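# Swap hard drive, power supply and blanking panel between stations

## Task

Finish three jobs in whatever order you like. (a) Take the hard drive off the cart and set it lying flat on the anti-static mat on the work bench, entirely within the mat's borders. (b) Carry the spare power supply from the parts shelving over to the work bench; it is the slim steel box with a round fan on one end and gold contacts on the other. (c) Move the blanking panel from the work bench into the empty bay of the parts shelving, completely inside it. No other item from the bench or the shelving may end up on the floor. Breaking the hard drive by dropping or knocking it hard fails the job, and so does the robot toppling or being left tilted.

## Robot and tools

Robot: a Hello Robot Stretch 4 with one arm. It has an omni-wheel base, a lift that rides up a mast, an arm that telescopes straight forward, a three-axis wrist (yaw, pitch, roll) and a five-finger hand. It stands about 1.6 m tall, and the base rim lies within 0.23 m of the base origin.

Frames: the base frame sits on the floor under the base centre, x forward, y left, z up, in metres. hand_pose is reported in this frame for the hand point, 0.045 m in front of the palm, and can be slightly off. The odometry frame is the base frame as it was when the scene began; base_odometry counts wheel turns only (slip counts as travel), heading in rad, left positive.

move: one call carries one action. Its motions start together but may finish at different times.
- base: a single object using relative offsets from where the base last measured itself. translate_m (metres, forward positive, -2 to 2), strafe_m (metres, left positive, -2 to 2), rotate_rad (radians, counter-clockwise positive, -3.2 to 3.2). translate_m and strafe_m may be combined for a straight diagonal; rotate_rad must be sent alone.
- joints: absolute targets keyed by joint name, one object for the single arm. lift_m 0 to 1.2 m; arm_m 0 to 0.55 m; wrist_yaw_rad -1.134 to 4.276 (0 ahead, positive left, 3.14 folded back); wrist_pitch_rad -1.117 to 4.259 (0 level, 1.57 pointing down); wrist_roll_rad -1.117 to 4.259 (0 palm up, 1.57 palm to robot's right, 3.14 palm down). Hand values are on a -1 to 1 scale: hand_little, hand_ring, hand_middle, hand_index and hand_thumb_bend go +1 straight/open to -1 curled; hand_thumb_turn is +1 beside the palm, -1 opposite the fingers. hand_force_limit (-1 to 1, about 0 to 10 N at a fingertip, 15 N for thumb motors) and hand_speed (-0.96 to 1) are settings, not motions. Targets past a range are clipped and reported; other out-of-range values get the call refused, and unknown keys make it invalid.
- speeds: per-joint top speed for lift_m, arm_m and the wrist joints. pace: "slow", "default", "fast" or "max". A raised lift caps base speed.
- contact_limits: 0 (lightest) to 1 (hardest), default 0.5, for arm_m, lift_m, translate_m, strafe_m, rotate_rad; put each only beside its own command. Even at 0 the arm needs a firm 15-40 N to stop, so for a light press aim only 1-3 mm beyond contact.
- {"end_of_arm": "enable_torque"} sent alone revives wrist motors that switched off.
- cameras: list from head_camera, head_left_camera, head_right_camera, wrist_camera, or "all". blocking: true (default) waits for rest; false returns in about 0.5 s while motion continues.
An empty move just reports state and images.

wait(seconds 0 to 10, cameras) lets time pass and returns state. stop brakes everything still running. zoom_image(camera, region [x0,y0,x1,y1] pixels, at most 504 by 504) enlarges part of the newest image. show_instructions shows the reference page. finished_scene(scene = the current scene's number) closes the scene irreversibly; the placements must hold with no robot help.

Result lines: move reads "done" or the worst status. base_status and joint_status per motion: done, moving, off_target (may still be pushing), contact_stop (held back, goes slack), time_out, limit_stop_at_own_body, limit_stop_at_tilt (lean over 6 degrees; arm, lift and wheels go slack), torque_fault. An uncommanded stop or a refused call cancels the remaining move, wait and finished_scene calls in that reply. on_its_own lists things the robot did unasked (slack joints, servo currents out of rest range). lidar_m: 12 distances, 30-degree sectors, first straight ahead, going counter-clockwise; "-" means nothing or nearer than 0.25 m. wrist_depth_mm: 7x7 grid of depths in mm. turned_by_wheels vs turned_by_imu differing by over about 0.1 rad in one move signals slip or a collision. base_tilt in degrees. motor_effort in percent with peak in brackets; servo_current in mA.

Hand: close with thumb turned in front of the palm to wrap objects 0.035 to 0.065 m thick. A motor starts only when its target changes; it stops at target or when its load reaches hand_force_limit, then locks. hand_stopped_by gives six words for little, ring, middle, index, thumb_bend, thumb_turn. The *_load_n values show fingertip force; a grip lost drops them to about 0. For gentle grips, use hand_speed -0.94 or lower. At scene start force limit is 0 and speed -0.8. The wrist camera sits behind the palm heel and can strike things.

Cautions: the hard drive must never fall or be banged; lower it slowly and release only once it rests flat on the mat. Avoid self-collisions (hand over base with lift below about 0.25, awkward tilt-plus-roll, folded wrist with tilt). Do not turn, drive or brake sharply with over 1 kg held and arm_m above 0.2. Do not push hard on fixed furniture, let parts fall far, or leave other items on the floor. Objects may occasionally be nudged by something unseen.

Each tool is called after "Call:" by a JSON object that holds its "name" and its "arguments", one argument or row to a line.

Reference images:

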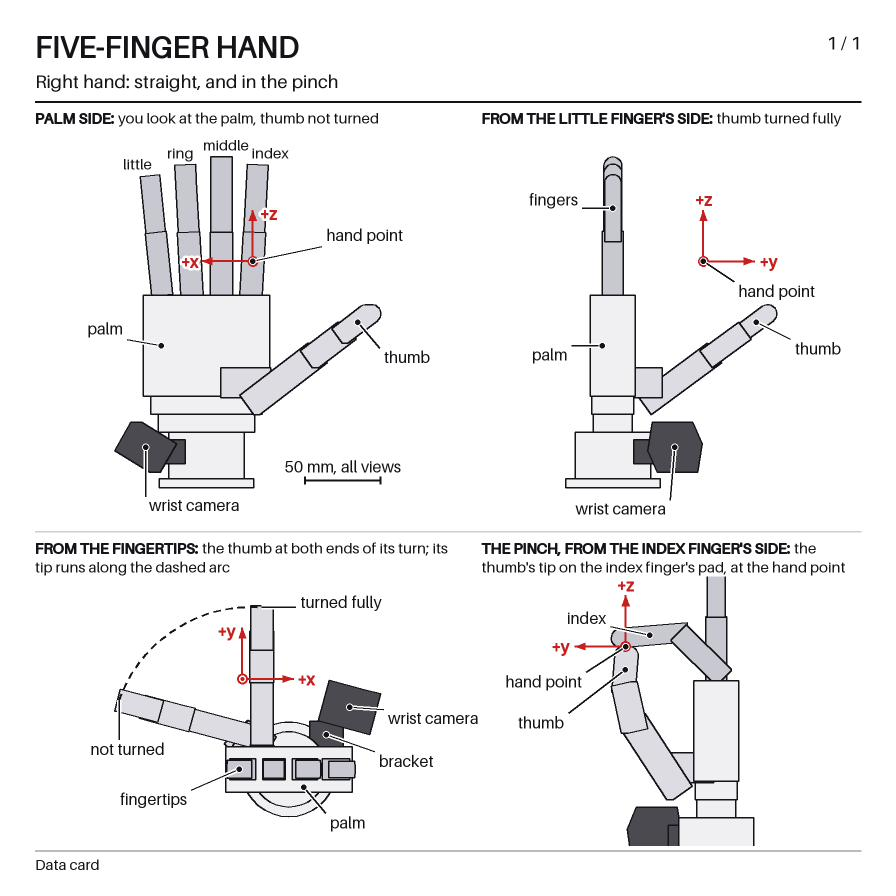

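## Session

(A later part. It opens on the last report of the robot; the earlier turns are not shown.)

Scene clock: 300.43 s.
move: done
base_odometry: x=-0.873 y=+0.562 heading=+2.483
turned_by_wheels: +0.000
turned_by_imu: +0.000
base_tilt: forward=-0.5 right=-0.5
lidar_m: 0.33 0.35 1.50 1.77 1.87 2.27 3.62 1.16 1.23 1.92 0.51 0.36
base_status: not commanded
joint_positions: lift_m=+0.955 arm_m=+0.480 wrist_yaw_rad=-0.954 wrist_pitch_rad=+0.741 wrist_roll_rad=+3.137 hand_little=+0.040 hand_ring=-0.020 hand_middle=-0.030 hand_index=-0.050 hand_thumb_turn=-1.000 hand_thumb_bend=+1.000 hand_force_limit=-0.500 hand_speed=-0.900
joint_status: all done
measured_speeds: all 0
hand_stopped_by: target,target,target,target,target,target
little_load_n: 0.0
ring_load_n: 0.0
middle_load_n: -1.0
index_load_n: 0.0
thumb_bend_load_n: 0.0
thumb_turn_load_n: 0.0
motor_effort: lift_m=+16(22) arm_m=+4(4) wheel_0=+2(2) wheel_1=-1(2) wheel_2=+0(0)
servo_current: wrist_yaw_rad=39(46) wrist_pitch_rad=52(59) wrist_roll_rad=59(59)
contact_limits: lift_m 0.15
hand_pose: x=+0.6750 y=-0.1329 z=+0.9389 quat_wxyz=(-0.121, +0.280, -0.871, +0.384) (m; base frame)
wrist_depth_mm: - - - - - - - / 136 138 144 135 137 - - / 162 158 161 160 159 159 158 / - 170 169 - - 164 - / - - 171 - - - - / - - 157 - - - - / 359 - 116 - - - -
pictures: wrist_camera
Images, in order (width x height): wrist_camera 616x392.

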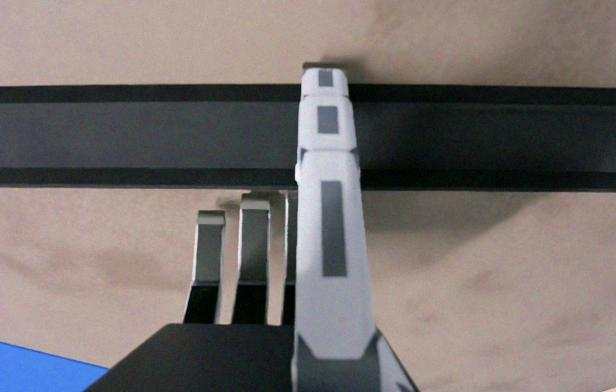

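Call:
{"name": "move", "arguments": {
  "joints": {"hand_index": -0.3, "hand_middle": -0.25}
}}

Call:
{"name": "move", "arguments": {
  "joints": {"hand_force_limit": -0.7, "hand_ring": -0.35},
  "cameras": ["wrist_camera", "head_camera"]
}}

Call:
{"name": "zoom_image", "arguments": {
  "camera": "wrist_camera",
  "region": [150, 20, 450, 220]
}}

Call:
{"name": "zoom_image", "arguments": {
  "camera": "head_camera",
  "region": [200, 280, 350, 440]
}}

Scene clock: 305.43 s.
move: off_target
base_odometry: x=-0.873 y=+0.562 heading=+2.483
turned_by_wheels: +0.000
turned_by_imu: +0.001
base_tilt: forward=-0.7 right=-0.5
lidar_m: 0.34 0.34 1.49 1.78 1.85 2.27 3.61 1.17 1.22 1.93 0.52 0.35
base_status: not commanded
joint_positions: lift_m=+0.955 arm_m=+0.480 wrist_yaw_rad=-0.954 wrist_pitch_rad=+0.741 wrist_roll_rad=+3.137 hand_little=+0.040 hand_ring=-0.020 hand_middle=-0.167 hand_index=-0.234 hand_thumb_turn=-1.000 hand_thumb_bend=+1.000 hand_force_limit=-0.500 hand_speed=-0.900
joint_status: hand_middle off_target (ended at -0.167, target -0.250); hand_index off_target (ended at -0.234, target -0.300)
measured_speeds: all 0
hand_stopped_by: target,target,force,force,target,target
little_load_n: 0.0
ring_load_n: 0.0
middle_load_n: 3.5
index_load_n: 3.0
thumb_bend_load_n: 1.5
thumb_turn_load_n: 1.0
motor_effort: lift_m=+16(17) arm_m=+4(4) wheel_0=+1(2) wheel_1=-1(2) wheel_2=+0(0)
servo_current: wrist_yaw_rad=39(52) wrist_pitch_rad=39(72) wrist_roll_rad=59(72)
contact_limits: lift_m 0.15
hand_pose: x=+0.6750 y=-0.1329 z=+0.9390 quat_wxyz=(-0.121, +0.280, -0.871, +0.384) (m; base frame)
wrist_depth_mm: - - - - - - - / 139 149 - 123 137 137 - / 162 157 160 160 158 158 157 / - - 164 - - 160 - / - - 170 - - - - / - - 158 - - - - / 357 - 115 - - - -
pictures: none

Scene clock: 306.80 s.
move: off_target
base_odometry: x=-0.873 y=+0.562 heading=+2.483
turned_by_wheels: +0.000
turned_by_imu: +0.000
base_tilt: forward=-0.6 right=-0.5
lidar_m: 0.33 0.35 1.49 1.77 1.85 2.29 3.64 1.18 1.23 1.93 0.49 0.36
base_status: not commanded
joint_positions: lift_m=+0.955 arm_m=+0.480 wrist_yaw_rad=-0.954 wrist_pitch_rad=+0.741 wrist_roll_rad=+3.137 hand_little=+0.040 hand_ring=-0.223 hand_middle=-0.167 hand_index=-0.234 hand_thumb_turn=-1.000 hand_thumb_bend=+1.000 hand_force_limit=-0.700 hand_speed=-0.900
joint_status: hand_ring off_target (ended at -0.223, target -0.350); the others done
measured_speeds: all 0
hand_stopped_by: target,force,force,force,target,target
little_load_n: 0.0
ring_load_n: 1.5
middle_load_n: 2.5
index_load_n: 3.0
thumb_bend_load_n: 1.5
thumb_turn_load_n: 2.5
motor_effort: lift_m=+17(17) arm_m=+4(4) wheel_0=+2(2) wheel_1=-1(2) wheel_2=+0(0)
servo_current: wrist_yaw_rad=33(52) wrist_pitch_rad=52(78) wrist_roll_rad=33(72)
contact_limits: lift_m 0.15
hand_pose: x=+0.6750 y=-0.1329 z=+0.9390 quat_wxyz=(-0.121, +0.280, -0.871, +0.384) (m; base frame)
wrist_depth_mm: - - - - - - - / 137 150 - 123 137 138 - / 158 157 160 160 159 158 157 / - - 164 - - 160 - / - - 169 - - - - / - - 153 - - - - / 362 - 116 - - - -
pictures: head_camera, wrist_camera
Images, in order (width x height): head_camera 420x560, wrist_camera 616x392.

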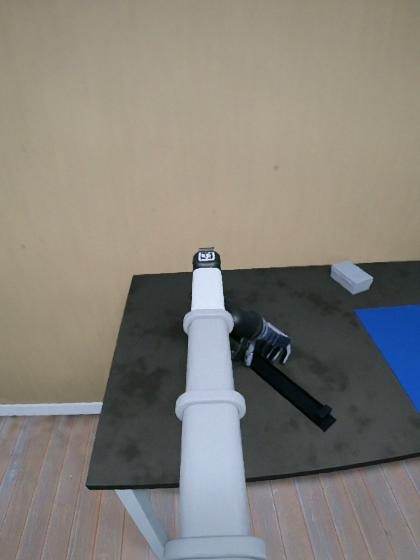

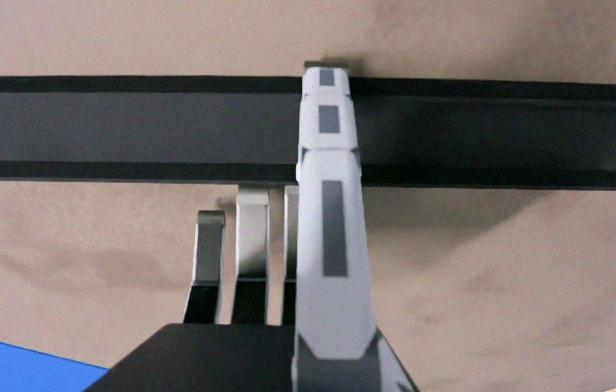

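Scaled by 1.680.

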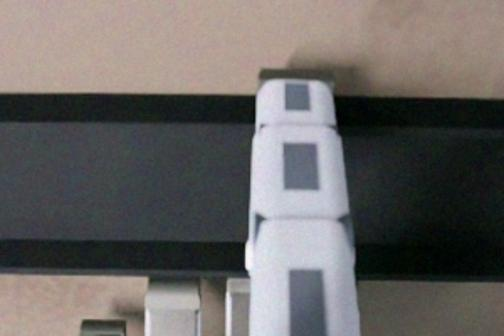

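Scaled by 3.150 from the camera's 420x560 image, which has a finer 1200x1600 frame.

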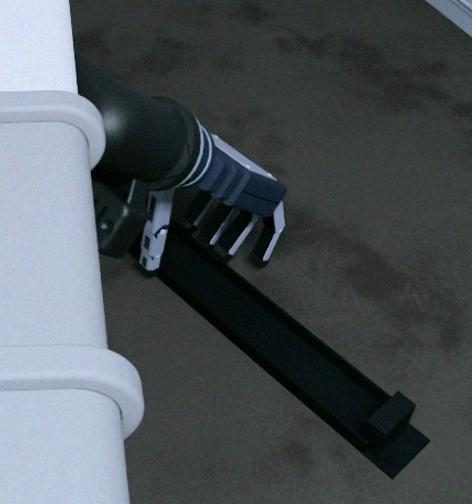

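Call:
{"name": "move", "arguments": {
  "joints": {"hand_force_limit": 0.4, "hand_index": -0.4, "hand_middle": -0.4}
}}

Call:
{"name": "move", "arguments": {
  "joints": {"hand_force_limit": -0.4, "hand_ring": -0.4}
}}

Call:
{"name": "move", "arguments": {
  "joints": {"lift_m": 0.97},
  "speeds": {"lift_m": 0.02},
  "cameras": ["wrist_camera"]
}}

Call:
{"name": "move", "arguments": {
  "joints": {"lift_m": 1.08},
  "pace": "slow",
  "cameras": ["wrist_camera", "head_left_camera"]
}}

Scene clock: 312.07 s.
move: off_target
base_odometry: x=-0.873 y=+0.562 heading=+2.483
turned_by_wheels: +0.000
turned_by_imu: +0.001
base_tilt: forward=-0.5 right=-0.5
lidar_m: 0.32 0.35 1.49 1.77 1.85 2.29 3.62 1.16 1.23 1.92 0.52 0.36
base_status: not commanded
joint_positions: lift_m=+0.955 arm_m=+0.480 wrist_yaw_rad=-0.954 wrist_pitch_rad=+0.741 wrist_roll_rad=+3.137 hand_little=+0.040 hand_ring=-0.224 hand_middle=-0.183 hand_index=-0.258 hand_thumb_turn=-1.000 hand_thumb_bend=+1.001 hand_force_limit=+0.400 hand_speed=-0.900
joint_status: hand_middle off_target (ended at -0.183, target -0.400); hand_index off_target (ended at -0.258, target -0.400); the others done
measured_speeds: all 0
hand_stopped_by: target,force,force,force,target,target
little_load_n: 0.0
ring_load_n: 0.5
middle_load_n: 7.0
index_load_n: 9.0
thumb_bend_load_n: 3.5
thumb_turn_load_n: 2.0
motor_effort: lift_m=+16(17) arm_m=+4(4) wheel_0=+2(2) wheel_1=-1(2) wheel_2=+0(0)
servo_current: wrist_yaw_rad=20(52) wrist_pitch_rad=33(59) wrist_roll_rad=46(72)
contact_limits: lift_m 0.15
hand_pose: x=+0.6750 y=-0.1329 z=+0.9390 quat_wxyz=(-0.121, +0.280, -0.871, +0.384) (m; base frame)
wrist_depth_mm: - - - - - - - / 137 149 - 122 136 136 - / 160 156 160 159 158 158 156 / - - 162 - - 159 - / - - 169 - - - - / - - 152 - - - - / 362 - 115 - - - -
pictures: none

Scene clock: 312.50 s.
move: off_target
base_odometry: x=-0.873 y=+0.562 heading=+2.483
turned_by_wheels: +0.000
turned_by_imu: +0.000
base_tilt: forward=-0.5 right=-0.5
lidar_m: 0.33 0.35 1.46 1.78 1.84 2.26 3.61 1.17 1.23 1.93 0.51 0.33
base_status: not commanded
joint_positions: lift_m=+0.955 arm_m=+0.480 wrist_yaw_rad=-0.954 wrist_pitch_rad=+0.741 wrist_roll_rad=+3.137 hand_little=+0.040 hand_ring=-0.240 hand_middle=-0.183 hand_index=-0.258 hand_thumb_turn=-1.000 hand_thumb_bend=+1.001 hand_force_limit=-0.400 hand_speed=-0.900
joint_status: hand_ring off_target (ended at -0.240, target -0.400); the others done
measured_speeds: all 0
hand_stopped_by: target,force,force,force,target,target
little_load_n: 0.0
ring_load_n: 3.0
middle_load_n: 5.5
index_load_n: 9.0
thumb_bend_load_n: 4.5
thumb_turn_load_n: 3.5
motor_effort: lift_m=+17(17) arm_m=+4(4) wheel_0=+2(2) wheel_1=-1(2) wheel_2=+0(0)
servo_current: wrist_yaw_rad=26(46) wrist_pitch_rad=52(72) wrist_roll_rad=52(72)
contact_limits: lift_m 0.15
hand_pose: x=+0.6750 y=-0.1329 z=+0.9390 quat_wxyz=(-0.121, +0.280, -0.871, +0.384) (m; base frame)
wrist_depth_mm: - - - - - - - / 135 149 - 122 136 137 - / 161 156 160 159 158 157 157 / - - 163 - - 159 - / - - 169 - - - - / - - 152 - - - - / 359 - 116 - - - -
pictures: none

Scene clock: 313.63 s.
move: done
base_odometry: x=-0.873 y=+0.562 heading=+2.483
turned_by_wheels: +0.000
turned_by_imu: +0.000
base_tilt: forward=-0.6 right=-0.5
lidar_m: 0.31 0.34 1.51 1.77 1.86 2.27 3.63 1.17 1.23 1.94 0.50 0.35
base_status: not commanded
joint_positions: lift_m=+0.970 arm_m=+0.480 wrist_yaw_rad=-0.954 wrist_pitch_rad=+0.741 wrist_roll_rad=+3.137 hand_little=+0.040 hand_ring=-0.240 hand_middle=-0.183 hand_index=-0.258 hand_thumb_turn=-1.000 hand_thumb_bend=+1.001 hand_force_limit=-0.400 hand_speed=-0.900
joint_status: all done
measured_speeds: all 0
hand_stopped_by: target,force,force,force,target,target
little_load_n: 0.0
ring_load_n: 3.0
middle_load_n: 6.0
index_load_n: 8.5
thumb_bend_load_n: 4.0
thumb_turn_load_n: 3.0
motor_effort: lift_m=+22(27) arm_m=+4(4) wheel_0=+1(2) wheel_1=-2(2) wheel_2=+0(0)
servo_current: wrist_yaw_rad=33(52) wrist_pitch_rad=33(65) wrist_roll_rad=59(72)
hand_pose: x=+0.6750 y=-0.1329 z=+0.9540 quat_wxyz=(-0.121, +0.280, -0.871, +0.384) (m; base frame)
wrist_depth_mm: - - - - - - - / 135 149 - 122 136 137 - / 162 158 160 159 157 156 156 / - - 162 - - 158 - / - - 168 - - - - / - - 153 - - - - / 373 - 115 - - - -
pictures: wrist_camera
Images, in order (width x height): wrist_camera 616x392.

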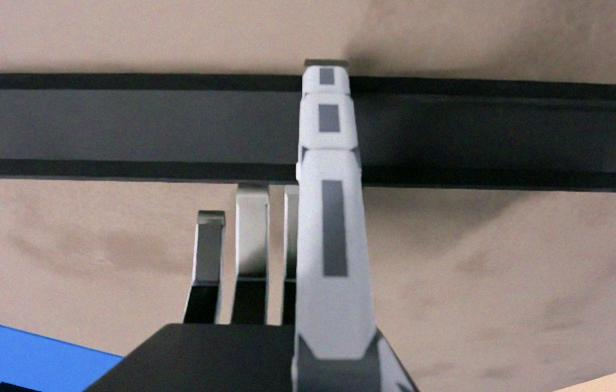

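Scene clock: 315.40 s.
move: done
base_odometry: x=-0.873 y=+0.562 heading=+2.483
turned_by_wheels: +0.000
turned_by_imu: +0.001
base_tilt: forward=-0.7 right=-0.5
lidar_m: 0.32 0.35 1.48 1.77 1.83 2.28 3.62 1.17 1.23 1.93 0.51 0.34
base_status: not commanded
joint_positions: lift_m=+1.080 arm_m=+0.480 wrist_yaw_rad=-0.954 wrist_pitch_rad=+0.741 wrist_roll_rad=+3.137 hand_little=+0.040 hand_ring=-0.240 hand_middle=-0.183 hand_index=-0.258 hand_thumb_turn=-1.000 hand_thumb_bend=+1.001 hand_force_limit=-0.400 hand_speed=-0.900
joint_status: all done
measured_speeds: all 0
hand_stopped_by: target,force,force,force,target,target
little_load_n: 0.0
ring_load_n: 3.0
middle_load_n: 6.0
index_load_n: 8.5
thumb_bend_load_n: 4.0
thumb_turn_load_n: 3.0
motor_effort: lift_m=+23(27) arm_m=+4(4) wheel_0=+2(2) wheel_1=-1(2) wheel_2=+0(0)
servo_current: wrist_yaw_rad=39(52) wrist_pitch_rad=46(78) wrist_roll_rad=59(72)
hand_pose: x=+0.6750 y=-0.1329 z=+1.0640 quat_wxyz=(-0.121, +0.280, -0.871, +0.384) (m; base frame)
wrist_depth_mm: - - - - - - - / 136 149 - 122 136 137 - / 162 158 160 160 157 157 156 / - - 163 - - 158 - / - - 169 - - - - / 554 - 152 - - - - / - - 116 - - - -
pictures: head_left_camera, wrist_camera
Images, in order (width x height): head_left_camera 420x672, wrist_camera 616x392.

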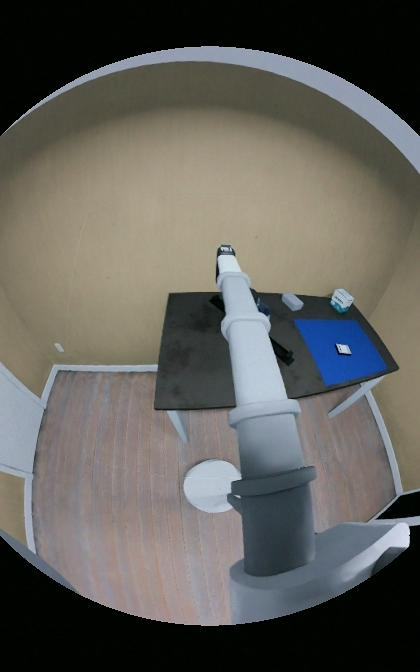

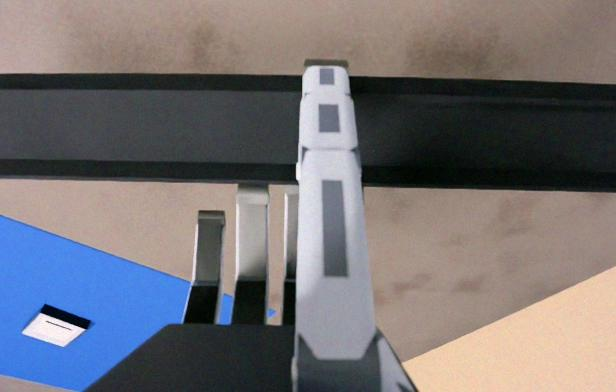

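Call:
{"name": "move", "arguments": {
  "joints": {"arm_m": 0.2},
  "pace": "slow"
}}

Call:
{"name": "move", "arguments": {
  "base": {"translate_m": -0.6, "strafe_m": 0.1},
  "pace": "slow"
}}

Call:
{"name": "move", "arguments": {
  "joints": {"wrist_yaw_rad": 0.0},
  "speeds": {"wrist_yaw_rad": 0.6},
  "cameras": ["wrist_camera"]
}}

Call:
{"name": "move", "arguments": {
  "base": {"rotate_rad": 3.142},
  "pace": "slow"
}}

Call:
{"name": "move", "arguments": {
  "base": {"translate_m": 1.6},
  "cameras": ["head_camera", "head_left_camera", "wrist_camera"]
}}

Scene clock: 352.83 s.
move: done
base_odometry: x=-0.873 y=+0.562 heading=+2.483
turned_by_wheels: +0.000
turned_by_imu: +0.002
base_tilt: forward=-0.6 right=-0.4
lidar_m: 0.33 0.33 1.49 1.77 1.86 2.29 3.63 1.16 1.23 1.93 0.27 0.29
base_status: not commanded
joint_positions: lift_m=+1.080 arm_m=+0.200 wrist_yaw_rad=-0.954 wrist_pitch_rad=+0.741 wrist_roll_rad=+3.137 hand_little=+0.040 hand_ring=-0.240 hand_middle=-0.183 hand_index=-0.258 hand_thumb_turn=-1.000 hand_thumb_bend=+1.001 hand_force_limit=-0.400 hand_speed=-0.900
joint_status: all done
measured_speeds: all 0
hand_stopped_by: target,force,force,force,target,target
little_load_n: 0.0
ring_load_n: 3.0
middle_load_n: 6.0
index_load_n: 8.5
thumb_bend_load_n: 4.0
thumb_turn_load_n: 3.0
motor_effort: lift_m=+22(23) arm_m=-4(7) wheel_0=+2(2) wheel_1=-1(2) wheel_2=+0(0)
servo_current: wrist_yaw_rad=46(52) wrist_pitch_rad=52(78) wrist_roll_rad=52(85)
hand_pose: x=+0.3954 y=-0.1329 z=+1.0640 quat_wxyz=(-0.121, +0.280, -0.871, +0.384) (m; base frame)
wrist_depth_mm: 1138 1138 1138 1098 - - - / 150 150 1229 122 136 137 - / 162 158 160 159 157 157 156 / 1756 1708 163 - - 159 - / - 1808 169 - - - - / - - 152 - - - - / - - 115 - - - -
pictures: none

Scene clock: 360.20 s.
move: done
base_odometry: x=-0.460 y=+0.116 heading=+2.482
turned_by_wheels: +0.000
turned_by_imu: +0.002
base_tilt: forward=-0.6 right=-0.5
lidar_m: 0.42 1.73 1.73 1.64 1.71 1.72 3.04 1.31 0.92 1.05 0.27 0.28
base_status: done
joint_positions: lift_m=+1.080 arm_m=+0.200 wrist_yaw_rad=-0.954 wrist_pitch_rad=+0.741 wrist_roll_rad=+3.137 hand_little=+0.040 hand_ring=-0.240 hand_middle=-0.183 hand_index=-0.258 hand_thumb_turn=-1.000 hand_thumb_bend=+1.001 hand_force_limit=-0.400 hand_speed=-0.900
joint_status: not commanded
measured_speeds: all 0
hand_stopped_by: target,force,force,force,target,target
little_load_n: 0.0
ring_load_n: 3.0
middle_load_n: 6.0
index_load_n: 8.5
thumb_bend_load_n: 4.0
thumb_turn_load_n: 3.0
motor_effort: lift_m=+22(23) arm_m=-4(4) wheel_0=-2(8) wheel_1=-2(4) wheel_2=+0(7)
servo_current: wrist_yaw_rad=33(59) wrist_pitch_rad=52(85) wrist_roll_rad=33(78)
hand_pose: x=+0.3954 y=-0.1329 z=+1.0640 quat_wxyz=(-0.121, +0.280, -0.871, +0.384) (m; base frame)
wrist_depth_mm: 1160 1182 1160 1160 1138 1138 1138 / 151 150 1229 131 136 1229 1205 / 162 157 160 159 158 157 156 / 1756 1756 1661 163 - 1661 - / - - 172 163 - - - / - - 156 - - - - / - - 116 - - - -
pictures: none

Scene clock: 362.27 s.
move: done
base_odometry: x=-0.460 y=+0.116 heading=+2.482
turned_by_wheels: +0.000
turned_by_imu: +0.001
base_tilt: forward=-0.5 right=-0.5
lidar_m: 0.43 0.44 1.74 1.65 1.70 1.73 3.05 1.30 0.93 1.04 1.42 0.46
base_status: not commanded
joint_positions: lift_m=+1.080 arm_m=+0.200 wrist_yaw_rad=-0.002 wrist_pitch_rad=+0.741 wrist_roll_rad=+3.137 hand_little=+0.040 hand_ring=-0.240 hand_middle=-0.183 hand_index=-0.258 hand_thumb_turn=-1.000 hand_thumb_bend=+1.001 hand_force_limit=-0.400 hand_speed=-0.900
joint_status: all done
measured_speeds: all 0
hand_stopped_by: target,force,force,force,target,target
little_load_n: 0.0
ring_load_n: 3.0
middle_load_n: 6.0
index_load_n: 8.5
thumb_bend_load_n: 4.0
thumb_turn_load_n: 3.0
motor_effort: lift_m=+22(23) arm_m=-4(4) wheel_0=-2(2) wheel_1=-2(2) wheel_2=+0(0)
servo_current: wrist_yaw_rad=26(85) wrist_pitch_rad=52(78) wrist_roll_rad=39(72)
hand_pose: x=+0.4934 y=-0.0571 z=+1.0640 quat_wxyz=(-0.284, +0.648, -0.646, +0.286) (m; base frame)
wrist_depth_mm: 1160 1160 1138 1138 1138 1118 1098 / 150 150 1229 132 136 1205 1182 / 162 158 160 160 157 157 155 / 1661 1708 1618 163 - 1661 1661 / - - 169 - - - - / - - 152 - - - - / - - 116 - - - -
pictures: wrist_camera
Images, in order (width x height): wrist_camera 616x392.

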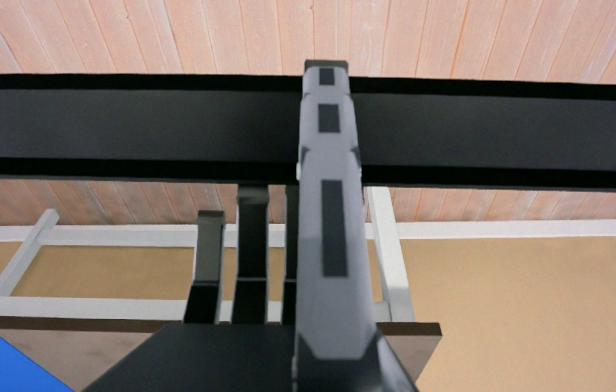

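Scene clock: 366.70 s.
move: done
base_odometry: x=-0.460 y=+0.116 heading=-0.659
turned_by_wheels: +3.142
turned_by_imu: +3.079
base_tilt: forward=-0.6 right=-0.5
lidar_m: 0.42 0.45 0.91 1.01 1.44 1.00 0.93 1.73 1.74 1.65 1.68 0.45
base_status: done
joint_positions: lift_m=+1.080 arm_m=+0.200 wrist_yaw_rad=-0.002 wrist_pitch_rad=+0.741 wrist_roll_rad=+3.137 hand_little=+0.040 hand_ring=-0.240 hand_middle=-0.183 hand_index=-0.258 hand_thumb_turn=-1.000 hand_thumb_bend=+1.001 hand_force_limit=-0.400 hand_speed=-0.900
joint_status: not commanded
measured_speeds: all 0
hand_stopped_by: target,force,force,force,target,target
little_load_n: 0.0
ring_load_n: 3.0
middle_load_n: 6.0
index_load_n: 8.5
thumb_bend_load_n: 4.0
thumb_turn_load_n: 3.0
motor_effort: lift_m=+22(23) arm_m=-4(4) wheel_0=+0(10) wheel_1=-1(5) wheel_2=+0(7)
servo_current: wrist_yaw_rad=33(52) wrist_pitch_rad=52(72) wrist_roll_rad=59(78)
hand_pose: x=+0.4935 y=-0.0571 z=+1.0640 quat_wxyz=(-0.284, +0.648, -0.646, +0.286) (m; base frame)
wrist_depth_mm: 1138 1160 1138 1138 1118 1160 1138 / 150 150 1229 132 136 1205 1205 / 162 158 160 159 158 156 156 / 1661 1661 1618 163 - 1618 1661 / 1708 1983 172 1921 - 1921 1983 / - - 157 - - - - / - - 116 - - - -
pictures: none

Scene clock: 373.53 s.
move: done
base_odometry: x=+0.805 y=-0.864 heading=-0.659
turned_by_wheels: +0.000
turned_by_imu: +0.003
base_tilt: forward=-0.6 right=-0.5
lidar_m: 0.42 0.48 1.32 1.06 1.00 1.32 3.31 2.37 1.64 1.10 1.56 0.45
base_status: done
joint_positions: lift_m=+1.080 arm_m=+0.200 wrist_yaw_rad=-0.002 wrist_pitch_rad=+0.741 wrist_roll_rad=+3.137 hand_little=+0.040 hand_ring=-0.240 hand_middle=-0.183 hand_index=-0.258 hand_thumb_turn=-1.000 hand_thumb_bend=+1.001 hand_force_limit=-0.400 hand_speed=-0.900
joint_status: not commanded
measured_speeds: all 0
hand_stopped_by: target,force,force,force,target,target
little_load_n: 0.0
ring_load_n: 2.5
middle_load_n: 6.0
index_load_n: 8.5
thumb_bend_load_n: 4.0
thumb_turn_load_n: 3.0
motor_effort: lift_m=+22(23) arm_m=-4(4) wheel_0=+1(9) wheel_1=+0(6) wheel_2=+0(11)
servo_current: wrist_yaw_rad=33(52) wrist_pitch_rad=59(78) wrist_roll_rad=52(78)
hand_pose: x=+0.4935 y=-0.0571 z=+1.0640 quat_wxyz=(-0.284, +0.648, -0.646, +0.286) (m; base frame)
wrist_depth_mm: 1160 1160 1138 1138 1118 1138 1138 / 151 150 1205 132 137 1229 1205 / 161 157 161 159 157 157 156 / 1708 1661 163 - - 159 - / - - 168 - - - - / - - 153 - - - - / - - 116 - - - -
pictures: head_camera, head_left_camera, wrist_camera
Images, in order (width x height): head_camera 420x560, head_left_camera 420x672, wrist_camera 616x392.

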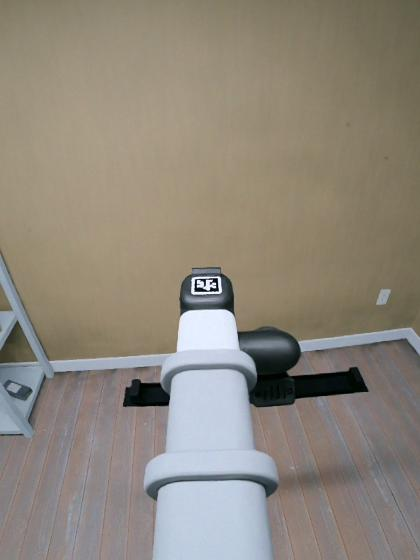

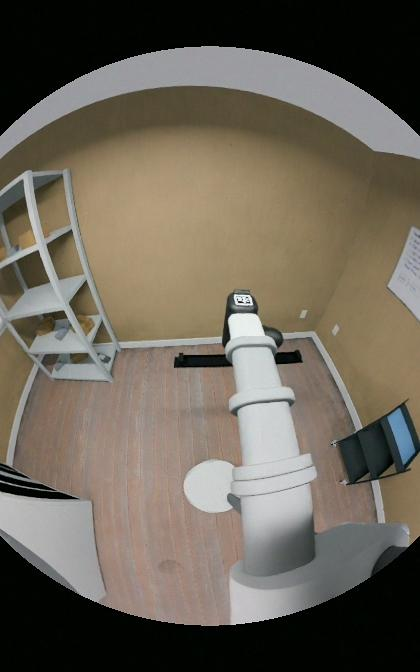

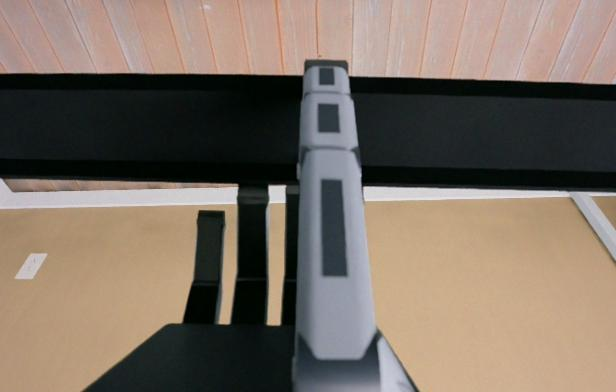

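Call:
{"name": "move", "arguments": {
  "base": {"translate_m": 0.1}
}}

Call:
{"name": "move", "arguments": {
  "base": {"strafe_m": 1.2},
  "cameras": ["head_camera", "head_left_camera", "wrist_camera"]
}}

Scene clock: 379.03 s.
move: done
base_odometry: x=+0.885 y=-0.925 heading=-0.659
turned_by_wheels: +0.000
turned_by_imu: +0.001
base_tilt: forward=-0.6 right=-0.4
lidar_m: 0.43 0.47 1.27 1.65 1.05 1.31 3.39 2.38 1.17 1.09 1.54 0.46
base_status: done
joint_positions: lift_m=+1.080 arm_m=+0.200 wrist_yaw_rad=-0.002 wrist_pitch_rad=+0.741 wrist_roll_rad=+3.137 hand_little=+0.040 hand_ring=-0.240 hand_middle=-0.183 hand_index=-0.258 hand_thumb_turn=-1.000 hand_thumb_bend=+1.001 hand_force_limit=-0.400 hand_speed=-0.900
joint_status: not commanded
measured_speeds: all 0
hand_stopped_by: target,force,force,force,target,target
little_load_n: 0.0
ring_load_n: 3.0
middle_load_n: 6.0
index_load_n: 8.5
thumb_bend_load_n: 4.0
thumb_turn_load_n: 3.0
motor_effort: lift_m=+22(23) arm_m=-4(4) wheel_0=-1(7) wheel_1=-1(5) wheel_2=+2(10)
servo_current: wrist_yaw_rad=33(52) wrist_pitch_rad=65(72) wrist_roll_rad=46(72)
hand_pose: x=+0.4935 y=-0.0571 z=+1.0640 quat_wxyz=(-0.284, +0.648, -0.646, +0.286) (m; base frame)
wrist_depth_mm: 1138 1160 1138 1138 1138 1138 1118 / 151 150 1229 131 136 1205 1229 / 162 158 160 159 158 157 155 / - - 163 - - 159 - / - - 169 - - - - / - - 153 - - - - / - - 116 - - - -
pictures: none

Scene clock: 384.37 s.
move: done
base_odometry: x=+1.619 y=+0.024 heading=-0.659
turned_by_wheels: +0.000
turned_by_imu: +0.002
base_tilt: forward=-0.6 right=-0.4
lidar_m: 0.43 0.46 1.04 1.01 0.58 0.43 0.38 0.37 2.89 2.28 1.95 0.47
base_status: done
joint_positions: lift_m=+1.080 arm_m=+0.200 wrist_yaw_rad=-0.002 wrist_pitch_rad=+0.741 wrist_roll_rad=+3.137 hand_little=+0.040 hand_ring=-0.240 hand_middle=-0.183 hand_index=-0.258 hand_thumb_turn=-1.000 hand_thumb_bend=+1.001 hand_force_limit=-0.400 hand_speed=-0.900
joint_status: not commanded
measured_speeds: all 0
hand_stopped_by: target,force,force,force,target,target
little_load_n: 0.0
ring_load_n: 3.0
middle_load_n: 5.5
index_load_n: 8.5
thumb_bend_load_n: 4.0
thumb_turn_load_n: 3.0
motor_effort: lift_m=+22(23) arm_m=-4(4) wheel_0=-1(11) wheel_1=+0(9) wheel_2=+1(5)
servo_current: wrist_yaw_rad=39(52) wrist_pitch_rad=46(78) wrist_roll_rad=59(78)
hand_pose: x=+0.4935 y=-0.0571 z=+1.0640 quat_wxyz=(-0.284, +0.648, -0.646, +0.286) (m; base frame)
wrist_depth_mm: 1138 1160 1138 1118 1098 1098 1078 / 150 150 1229 122 135 137 1182 / 162 158 160 160 158 156 156 / - - 163 - - 164 866 / - - 169 - - - 854 / - - 153 - - - - / - - 116 - - - -
pictures: head_camera, head_left_camera, wrist_camera
Images, in order (width x height): head_camera 420x560, head_left_camera 420x672, wrist_camera 616x392.

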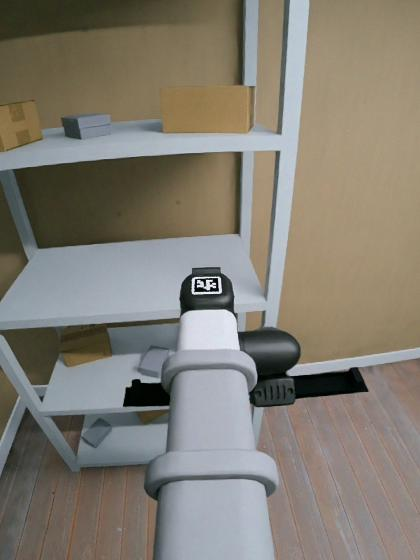

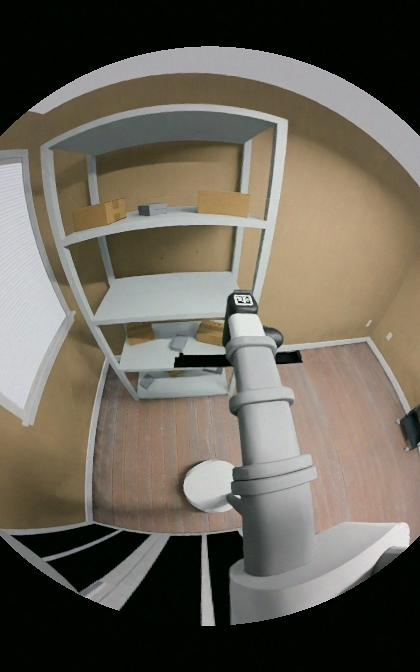

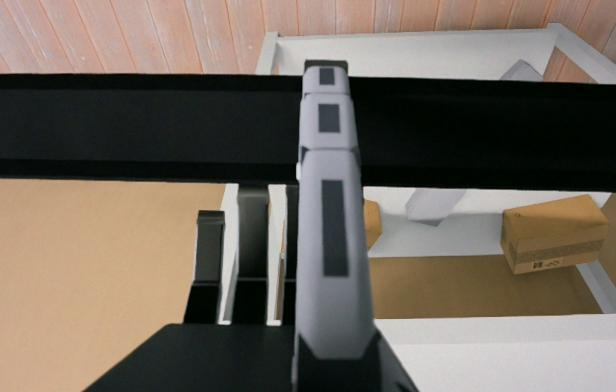

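Call:
{"name": "move", "arguments": {
  "base": {"strafe_m": 0.3},
  "pace": "slow",
  "cameras": ["head_camera", "wrist_camera"]
}}

Scene clock: 394.13 s.
move: done
base_odometry: x=+1.803 y=+0.261 heading=-0.659
turned_by_wheels: +0.000
turned_by_imu: +0.002
base_tilt: forward=-0.6 right=-0.6
lidar_m: 0.42 0.45 0.73 0.71 0.67 0.42 0.40 0.43 0.54 2.60 1.92 0.46
base_status: done
joint_positions: lift_m=+1.080 arm_m=+0.200 wrist_yaw_rad=-0.002 wrist_pitch_rad=+0.741 wrist_roll_rad=+3.137 hand_little=+0.040 hand_ring=-0.240 hand_middle=-0.183 hand_index=-0.258 hand_thumb_turn=-1.000 hand_thumb_bend=+1.001 hand_force_limit=-0.400 hand_speed=-0.900
joint_status: not commanded
measured_speeds: all 0
hand_stopped_by: target,force,force,force,target,target
little_load_n: 0.0
ring_load_n: 2.5
middle_load_n: 6.0
index_load_n: 8.5
thumb_bend_load_n: 4.0
thumb_turn_load_n: 3.0
motor_effort: lift_m=+21(22) arm_m=-4(4) wheel_0=-2(9) wheel_1=+1(8) wheel_2=+0(5)
servo_current: wrist_yaw_rad=46(52) wrist_pitch_rad=46(78) wrist_roll_rad=46(78)
hand_pose: x=+0.4935 y=-0.0571 z=+1.0640 quat_wxyz=(-0.284, +0.648, -0.646, +0.286) (m; base frame)
wrist_depth_mm: 1138 1138 1138 1098 1098 1118 1138 / 151 150 148 122 136 891 1205 / 162 158 160 159 158 157 155 / 597 809 175 - - 164 - / - - 170 - - - - / - - 153 - - - - / - - 115 - - - -
pictures: head_camera, wrist_camera
Images, in order (width x height): head_camera 420x560, wrist_camera 616x392.

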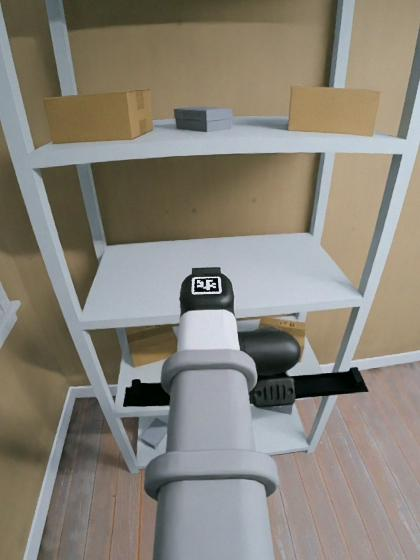

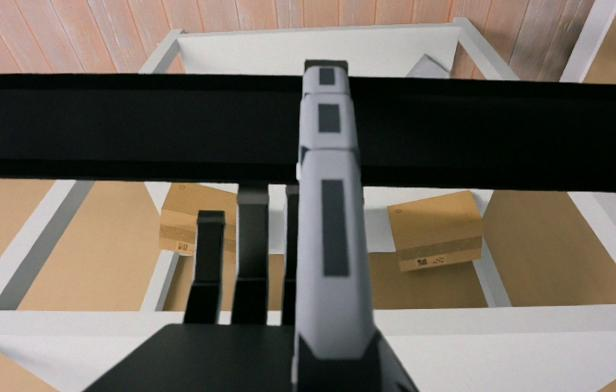

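Call:
{"name": "move", "arguments": {
  "base": {"translate_m": 0.19, "strafe_m": 0.015},
  "joints": {"lift_m": 1.16, "arm_m": 0.18},
  "pace": "slow",
  "cameras": ["head_camera", "wrist_camera"]
}}

Scene clock: 409.80 s.
move: done
base_odometry: x=+1.962 y=+0.157 heading=-0.659
turned_by_wheels: +0.000
turned_by_imu: +0.002
base_tilt: forward=-0.6 right=-0.5
lidar_m: 0.41 0.42 0.74 0.68 0.74 0.65 0.60 0.62 3.20 2.61 1.62 0.45
base_status: done
joint_positions: lift_m=+1.160 arm_m=+0.180 wrist_yaw_rad=-0.002 wrist_pitch_rad=+0.741 wrist_roll_rad=+3.137 hand_little=+0.040 hand_ring=-0.240 hand_middle=-0.183 hand_index=-0.258 hand_thumb_turn=-1.000 hand_thumb_bend=+1.001 hand_force_limit=-0.400 hand_speed=-0.900
joint_status: all done
measured_speeds: all 0
hand_stopped_by: target,force,force,force,target,target
little_load_n: 0.0
ring_load_n: 3.0
middle_load_n: 6.0
index_load_n: 8.5
thumb_bend_load_n: 4.0
thumb_turn_load_n: 3.0
motor_effort: lift_m=+22(29) arm_m=-4(7) wheel_0=+1(5) wheel_1=+2(5) wheel_2=-2(8)
servo_current: wrist_yaw_rad=33(52) wrist_pitch_rad=59(78) wrist_roll_rad=65(78)
hand_pose: x=+0.4735 y=-0.0571 z=+1.1440 quat_wxyz=(-0.284, +0.648, -0.646, +0.286) (m; base frame)
wrist_depth_mm: 1255 891 - - - - 676 / 150 150 - 121 136 138 - / 162 158 160 159 158 157 156 / 364 359 163 - - 164 362 / - - 169 - - - - / - - 153 - - - - / - - 116 - - - -
pictures: head_camera, wrist_camera
Images, in order (width x height): head_camera 420x560, wrist_camera 616x392.

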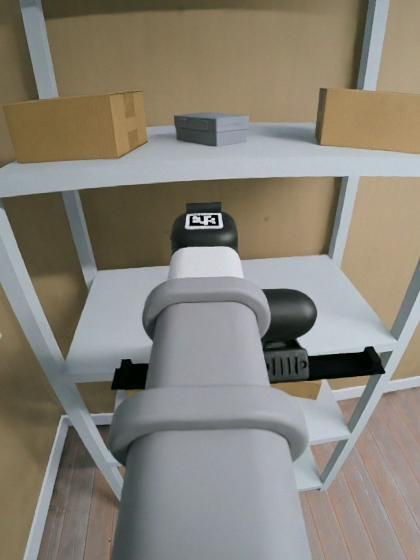

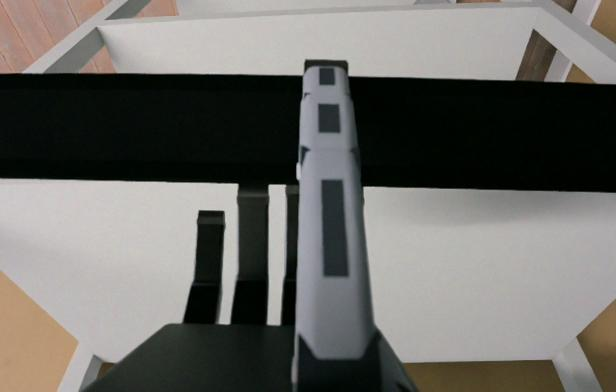

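Call:
{"name": "move", "arguments": {
  "base": {"strafe_m": 0.02},
  "joints": {"lift_m": 1.12},
  "pace": "slow"
}}

Call:
{"name": "move", "arguments": {
  "joints": {"arm_m": 0.4},
  "pace": "slow"
}}

Call:
{"name": "move", "arguments": {
  "joints": {"lift_m": 1.055},
  "speeds": {"lift_m": 0.06},
  "cameras": ["head_camera", "wrist_camera"]
}}

Call:
{"name": "move", "arguments": {
  "joints": {"lift_m": 1.044},
  "speeds": {"lift_m": 0.03},
  "contact_limits": {"lift_m": 0.1},
  "cameras": ["wrist_camera"]
}}

Scene clock: 419.30 s.
move: done
base_odometry: x=+1.974 y=+0.172 heading=-0.659
turned_by_wheels: +0.000
turned_by_imu: +0.001
base_tilt: forward=-0.6 right=-0.6
lidar_m: 0.38 0.43 0.72 0.66 0.73 0.65 0.60 0.61 3.24 2.63 1.61 0.46
base_status: done
joint_positions: lift_m=+1.120 arm_m=+0.180 wrist_yaw_rad=-0.002 wrist_pitch_rad=+0.741 wrist_roll_rad=+3.137 hand_little=+0.040 hand_ring=-0.240 hand_middle=-0.183 hand_index=-0.258 hand_thumb_turn=-1.000 hand_thumb_bend=+1.001 hand_force_limit=-0.400 hand_speed=-0.900
joint_status: all done
measured_speeds: all 0
hand_stopped_by: target,force,force,force,target,target
little_load_n: 0.0
ring_load_n: 3.0
middle_load_n: 5.5
index_load_n: 8.5
thumb_bend_load_n: 4.0
thumb_turn_load_n: 3.0
motor_effort: lift_m=+18(24) arm_m=-4(4) wheel_0=-2(8) wheel_1=+0(6) wheel_2=-1(4)
servo_current: wrist_yaw_rad=46(46) wrist_pitch_rad=33(78) wrist_roll_rad=52(65)
hand_pose: x=+0.4735 y=-0.0571 z=+1.1044 quat_wxyz=(-0.284, +0.648, -0.646, +0.286) (m; base frame)
wrist_depth_mm: 1182 1138 - - - - 621 / 136 150 - 122 136 137 - / 162 158 160 160 158 157 156 / 334 338 322 - - 319 315 / 359 362 170 - - 351 349 / - - 152 - - - - / - - 116 - - - -
pictures: none

Scene clock: 422.77 s.
move: done
base_odometry: x=+1.974 y=+0.173 heading=-0.659
turned_by_wheels: -0.001
turned_by_imu: +0.004
base_tilt: forward=-0.7 right=-0.4
lidar_m: 0.55 0.57 0.70 0.67 0.71 0.63 0.60 0.60 3.22 2.63 1.62 0.60
base_status: not commanded
joint_positions: lift_m=+1.120 arm_m=+0.399 wrist_yaw_rad=-0.002 wrist_pitch_rad=+0.741 wrist_roll_rad=+3.137 hand_little=+0.040 hand_ring=-0.240 hand_middle=-0.183 hand_index=-0.258 hand_thumb_turn=-1.000 hand_thumb_bend=+1.001 hand_force_limit=-0.400 hand_speed=-0.900
joint_status: all done
measured_speeds: all 0
hand_stopped_by: target,force,force,force,target,target
little_load_n: 0.0
ring_load_n: 3.0
middle_load_n: 6.0
index_load_n: 8.5
thumb_bend_load_n: 4.0
thumb_turn_load_n: 3.0
motor_effort: lift_m=+20(20) arm_m=+13(15) wheel_0=+1(2) wheel_1=+4(5) wheel_2=-15(15)
servo_current: wrist_yaw_rad=46(52) wrist_pitch_rad=59(78) wrist_roll_rad=46(72)
hand_pose: x=+0.6926 y=-0.0571 z=+1.1042 quat_wxyz=(-0.284, +0.648, -0.646, +0.286) (m; base frame)
wrist_depth_mm: 216 215 214 220 214 213 216 / 150 150 230 131 146 226 226 / 162 158 160 159 158 157 155 / 317 317 175 - - 310 317 / 359 359 170 - - 351 353 / - - 152 - - - - / - - 116 - - - -
pictures: none

Scene clock: 424.33 s.
move: done
base_odometry: x=+1.974 y=+0.172 heading=-0.659
turned_by_wheels: +0.000
turned_by_imu: -0.001
base_tilt: forward=-0.5 right=-0.5
lidar_m: 0.55 0.57 0.69 0.65 0.71 0.66 0.59 0.61 3.24 2.64 1.63 0.61
base_status: not commanded
joint_positions: lift_m=+1.055 arm_m=+0.400 wrist_yaw_rad=-0.001 wrist_pitch_rad=+0.740 wrist_roll_rad=+3.137 hand_little=+0.040 hand_ring=-0.240 hand_middle=-0.183 hand_index=-0.258 hand_thumb_turn=-1.000 hand_thumb_bend=+1.001 hand_force_limit=-0.400 hand_speed=-0.900
joint_status: all done
measured_speeds: all 0
hand_stopped_by: target,force,force,force,target,target
little_load_n: 0.0
ring_load_n: 2.5
middle_load_n: 6.5
index_load_n: 8.5
thumb_bend_load_n: 4.0
thumb_turn_load_n: 3.0
motor_effort: lift_m=+17(23) arm_m=-4(13) wheel_0=-2(2) wheel_1=-1(5) wheel_2=-1(15)
servo_current: wrist_yaw_rad=33(52) wrist_pitch_rad=72(72) wrist_roll_rad=26(78)
hand_pose: x=+0.6938 y=-0.0569 z=+1.0396 quat_wxyz=(-0.285, +0.648, -0.646, +0.286) (m; base frame)
wrist_depth_mm: 151 151 151 151 154 153 - / 143 150 161 132 137 146 159 / 163 158 160 159 158 157 156 / 221 221 163 163 220 218 219 / 264 262 170 - - 256 257 / 322 320 157 - - 314 314 / - - 116 - - - -
pictures: head_camera, wrist_camera
Images, in order (width x height): head_camera 420x560, wrist_camera 616x392.

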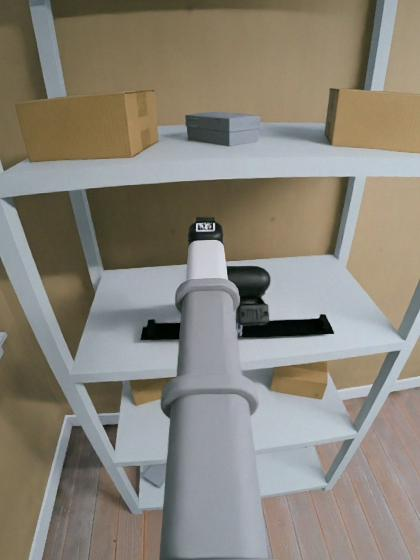

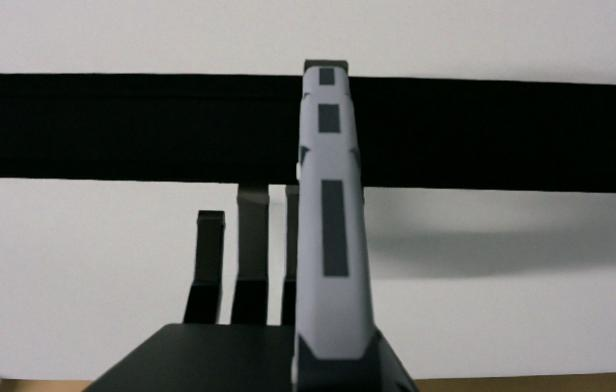

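Scene clock: 425.10 s.
move: done
base_odometry: x=+1.974 y=+0.172 heading=-0.659
turned_by_wheels: +0.000
turned_by_imu: +0.000
base_tilt: forward=-0.6 right=-0.5
lidar_m: 0.55 0.56 0.70 0.66 0.71 0.63 0.59 0.60 3.24 2.62 1.62 0.61
base_status: not commanded
joint_positions: lift_m=+1.044 arm_m=+0.400 wrist_yaw_rad=-0.001 wrist_pitch_rad=+0.740 wrist_roll_rad=+3.137 hand_little=+0.040 hand_ring=-0.240 hand_middle=-0.183 hand_index=-0.258 hand_thumb_turn=-1.000 hand_thumb_bend=+1.001 hand_force_limit=-0.400 hand_speed=-0.900
joint_status: all done
measured_speeds: all 0
hand_stopped_by: target,force,force,force,target,target
little_load_n: 0.0
ring_load_n: 2.5
middle_load_n: 6.5
index_load_n: 8.5
thumb_bend_load_n: 4.0
thumb_turn_load_n: 3.0
motor_effort: lift_m=+18(21) arm_m=-4(4) wheel_0=-2(2) wheel_1=-1(1) wheel_2=-1(1)
servo_current: wrist_yaw_rad=39(52) wrist_pitch_rad=52(59) wrist_roll_rad=52(72)
contact_limits: lift_m 0.1
hand_pose: x=+0.6938 y=-0.0569 z=+1.0286 quat_wxyz=(-0.285, +0.648, -0.646, +0.286) (m; base frame)
wrist_depth_mm: 141 141 137 137 140 142 - / 144 150 149 132 136 146 - / 162 158 161 160 157 157 156 / 206 206 163 163 204 203 202 / 245 243 171 - - 238 238 / 300 297 157 - - 290 291 / 366 - 116 - - 353 355
pictures: wrist_camera
Images, in order (width x height): wrist_camera 616x392.

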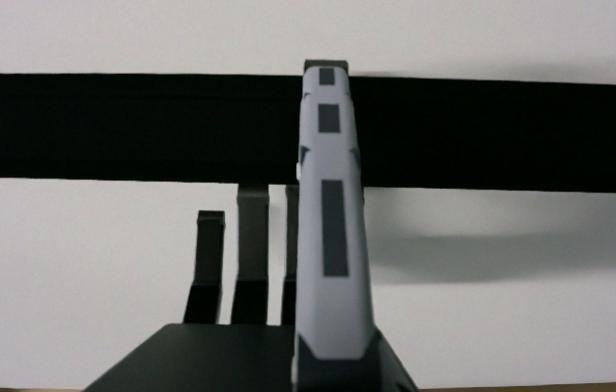

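Call:
{"name": "move", "arguments": {
  "joints": {"lift_m": 1.039},
  "speeds": {"lift_m": 0.02},
  "contact_limits": {"lift_m": 0.1}
}}

Call:
{"name": "move", "arguments": {
  "joints": {"lift_m": 1.036},
  "speeds": {"lift_m": 0.02},
  "contact_limits": {"lift_m": 0.1},
  "cameras": ["wrist_camera"]
}}

Scene clock: 433.40 s.
move: done
base_odometry: x=+1.974 y=+0.172 heading=-0.659
turned_by_wheels: +0.000
turned_by_imu: +0.001
base_tilt: forward=-0.6 right=-0.5
lidar_m: 0.55 0.57 0.71 0.66 0.71 0.65 0.60 0.60 3.25 2.63 1.61 0.59
base_status: not commanded
joint_positions: lift_m=+1.039 arm_m=+0.400 wrist_yaw_rad=-0.001 wrist_pitch_rad=+0.740 wrist_roll_rad=+3.137 hand_little=+0.040 hand_ring=-0.240 hand_middle=-0.183 hand_index=-0.258 hand_thumb_turn=-1.000 hand_thumb_bend=+1.001 hand_force_limit=-0.400 hand_speed=-0.900
joint_status: all done
measured_speeds: all 0
hand_stopped_by: target,force,force,force,target,target
little_load_n: 0.0
ring_load_n: 2.5
middle_load_n: 6.5
index_load_n: 8.5
thumb_bend_load_n: 4.5
thumb_turn_load_n: 3.0
motor_effort: lift_m=+17(20) arm_m=-4(4) wheel_0=-1(2) wheel_1=-1(1) wheel_2=-1(1)
servo_current: wrist_yaw_rad=26(52) wrist_pitch_rad=59(72) wrist_roll_rad=46(65)
contact_limits: lift_m 0.1
hand_pose: x=+0.6938 y=-0.0569 z=+1.0236 quat_wxyz=(-0.285, +0.648, -0.646, +0.286) (m; base frame)
wrist_depth_mm: 135 139 136 136 135 135 - / 143 148 148 132 144 144 - / 162 158 161 160 157 157 155 / 199 199 163 163 196 196 195 / 236 235 171 163 - 231 231 / 291 287 157 - - 282 281 / 353 - 116 - - 342 342
pictures: none

Scene clock: 433.90 s.
move: done
base_odometry: x=+1.974 y=+0.172 heading=-0.659
turned_by_wheels: +0.000
turned_by_imu: +0.000
base_tilt: forward=-0.6 right=-0.4
lidar_m: 0.55 0.58 0.71 0.65 0.71 0.64 0.59 0.61 3.21 2.63 1.62 0.61
base_status: not commanded
joint_positions: lift_m=+1.036 arm_m=+0.400 wrist_yaw_rad=-0.001 wrist_pitch_rad=+0.740 wrist_roll_rad=+3.137 hand_little=+0.040 hand_ring=-0.240 hand_middle=-0.183 hand_index=-0.258 hand_thumb_turn=-1.000 hand_thumb_bend=+1.001 hand_force_limit=-0.400 hand_speed=-0.900
joint_status: all done
measured_speeds: all 0
hand_stopped_by: target,force,force,force,target,target
little_load_n: 0.0
ring_load_n: 2.0
middle_load_n: 6.0
index_load_n: 8.5
thumb_bend_load_n: 4.0
thumb_turn_load_n: 3.0
motor_effort: lift_m=+17(18) arm_m=-4(4) wheel_0=-2(2) wheel_1=-1(1) wheel_2=-1(1)
servo_current: wrist_yaw_rad=26(39) wrist_pitch_rad=39(65) wrist_roll_rad=39(65)
contact_limits: lift_m 0.1
hand_pose: x=+0.6938 y=-0.0569 z=+1.0206 quat_wxyz=(-0.285, +0.648, -0.646, +0.286) (m; base frame)
wrist_depth_mm: 133 136 133 133 135 131 - / 142 145 145 131 141 140 - / 162 158 161 159 157 157 156 / 195 195 175 163 192 192 198 / 231 230 171 162 - 226 226 / 282 281 153 - - 274 274 / 347 343 116 - - 334 334
pictures: wrist_camera
Images, in order (width x height): wrist_camera 616x392.

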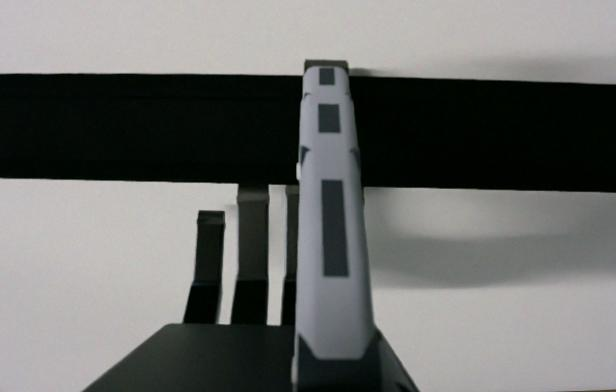

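Call:
{"name": "move", "arguments": {
  "joints": {"lift_m": 1.032},
  "speeds": {"lift_m": 0.02},
  "contact_limits": {"lift_m": 0.1}
}}

Call:
{"name": "move", "arguments": {
  "joints": {"lift_m": 1.029},
  "speeds": {"lift_m": 0.02},
  "contact_limits": {"lift_m": 0.1},
  "cameras": ["wrist_camera"]
}}

Scene clock: 441.33 s.
move: done
base_odometry: x=+1.974 y=+0.172 heading=-0.659
turned_by_wheels: +0.000
turned_by_imu: +0.001
base_tilt: forward=-0.6 right=-0.6
lidar_m: 0.55 0.58 0.70 0.65 0.71 0.66 0.59 0.61 3.23 2.62 1.62 0.60
base_status: not commanded
joint_positions: lift_m=+1.032 arm_m=+0.400 wrist_yaw_rad=-0.001 wrist_pitch_rad=+0.740 wrist_roll_rad=+3.137 hand_little=+0.040 hand_ring=-0.240 hand_middle=-0.183 hand_index=-0.258 hand_thumb_turn=-1.000 hand_thumb_bend=+1.001 hand_force_limit=-0.400 hand_speed=-0.900
joint_status: all done
measured_speeds: all 0
hand_stopped_by: target,force,force,force,target,target
little_load_n: 0.0
ring_load_n: 1.5
middle_load_n: 6.0
index_load_n: 8.5
thumb_bend_load_n: 4.0
thumb_turn_load_n: 3.5
motor_effort: lift_m=+17(19) arm_m=-3(4) wheel_0=-1(2) wheel_1=-1(1) wheel_2=-1(1)
servo_current: wrist_yaw_rad=39(52) wrist_pitch_rad=46(65) wrist_roll_rad=46(65)
contact_limits: lift_m 0.1
hand_pose: x=+0.6938 y=-0.0569 z=+1.0166 quat_wxyz=(-0.285, +0.648, -0.646, +0.286) (m; base frame)
wrist_depth_mm: 129 129 129 129 131 128 128 / 142 142 141 131 137 139 - / 160 156 160 159 158 157 157 / 191 190 175 163 187 186 190 / 226 225 171 207 - 219 218 / 278 274 157 - - 266 265 / 342 - 116 - - 322 342
pictures: none

Scene clock: 441.83 s.
move: done
base_odometry: x=+1.974 y=+0.172 heading=-0.659
turned_by_wheels: +0.000
turned_by_imu: +0.000
base_tilt: forward=-0.6 right=-0.4
lidar_m: 0.55 0.57 0.71 0.66 0.71 0.64 0.58 0.60 3.23 2.63 1.62 0.60
base_status: not commanded
joint_positions: lift_m=+1.029 arm_m=+0.400 wrist_yaw_rad=-0.001 wrist_pitch_rad=+0.740 wrist_roll_rad=+3.137 hand_little=+0.040 hand_ring=-0.241 hand_middle=-0.183 hand_index=-0.258 hand_thumb_turn=-1.000 hand_thumb_bend=+1.001 hand_force_limit=-0.400 hand_speed=-0.900
joint_status: all done
measured_speeds: all 0
hand_stopped_by: target,force,force,force,target,target
little_load_n: 0.0
ring_load_n: 1.0
middle_load_n: 5.5
index_load_n: 8.5
thumb_bend_load_n: 4.0
thumb_turn_load_n: 3.5
motor_effort: lift_m=+14(18) arm_m=-2(4) wheel_0=-2(2) wheel_1=-1(1) wheel_2=-1(1)
servo_current: wrist_yaw_rad=46(46) wrist_pitch_rad=59(65) wrist_roll_rad=46(72)
contact_limits: lift_m 0.1
hand_pose: x=+0.6938 y=-0.0569 z=+1.0139 quat_wxyz=(-0.285, +0.648, -0.646, +0.286) (m; base frame)
wrist_depth_mm: 129 126 129 128 131 127 - / 141 141 141 131 137 139 - / 160 156 160 159 158 158 157 / 190 190 182 163 186 185 191 / 226 225 171 206 - 220 218 / 278 274 157 - - 266 266 / 342 - 116 - - 324 345
pictures: wrist_camera
Images, in order (width x height): wrist_camera 616x392.

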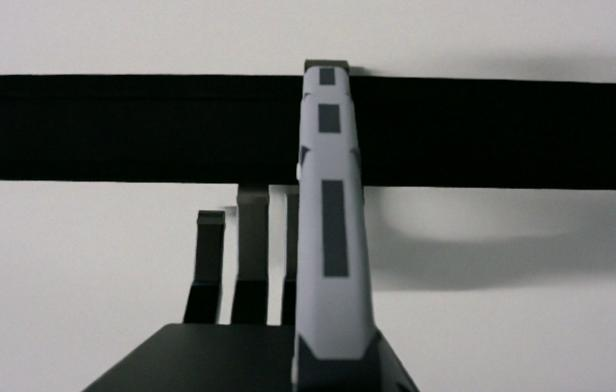

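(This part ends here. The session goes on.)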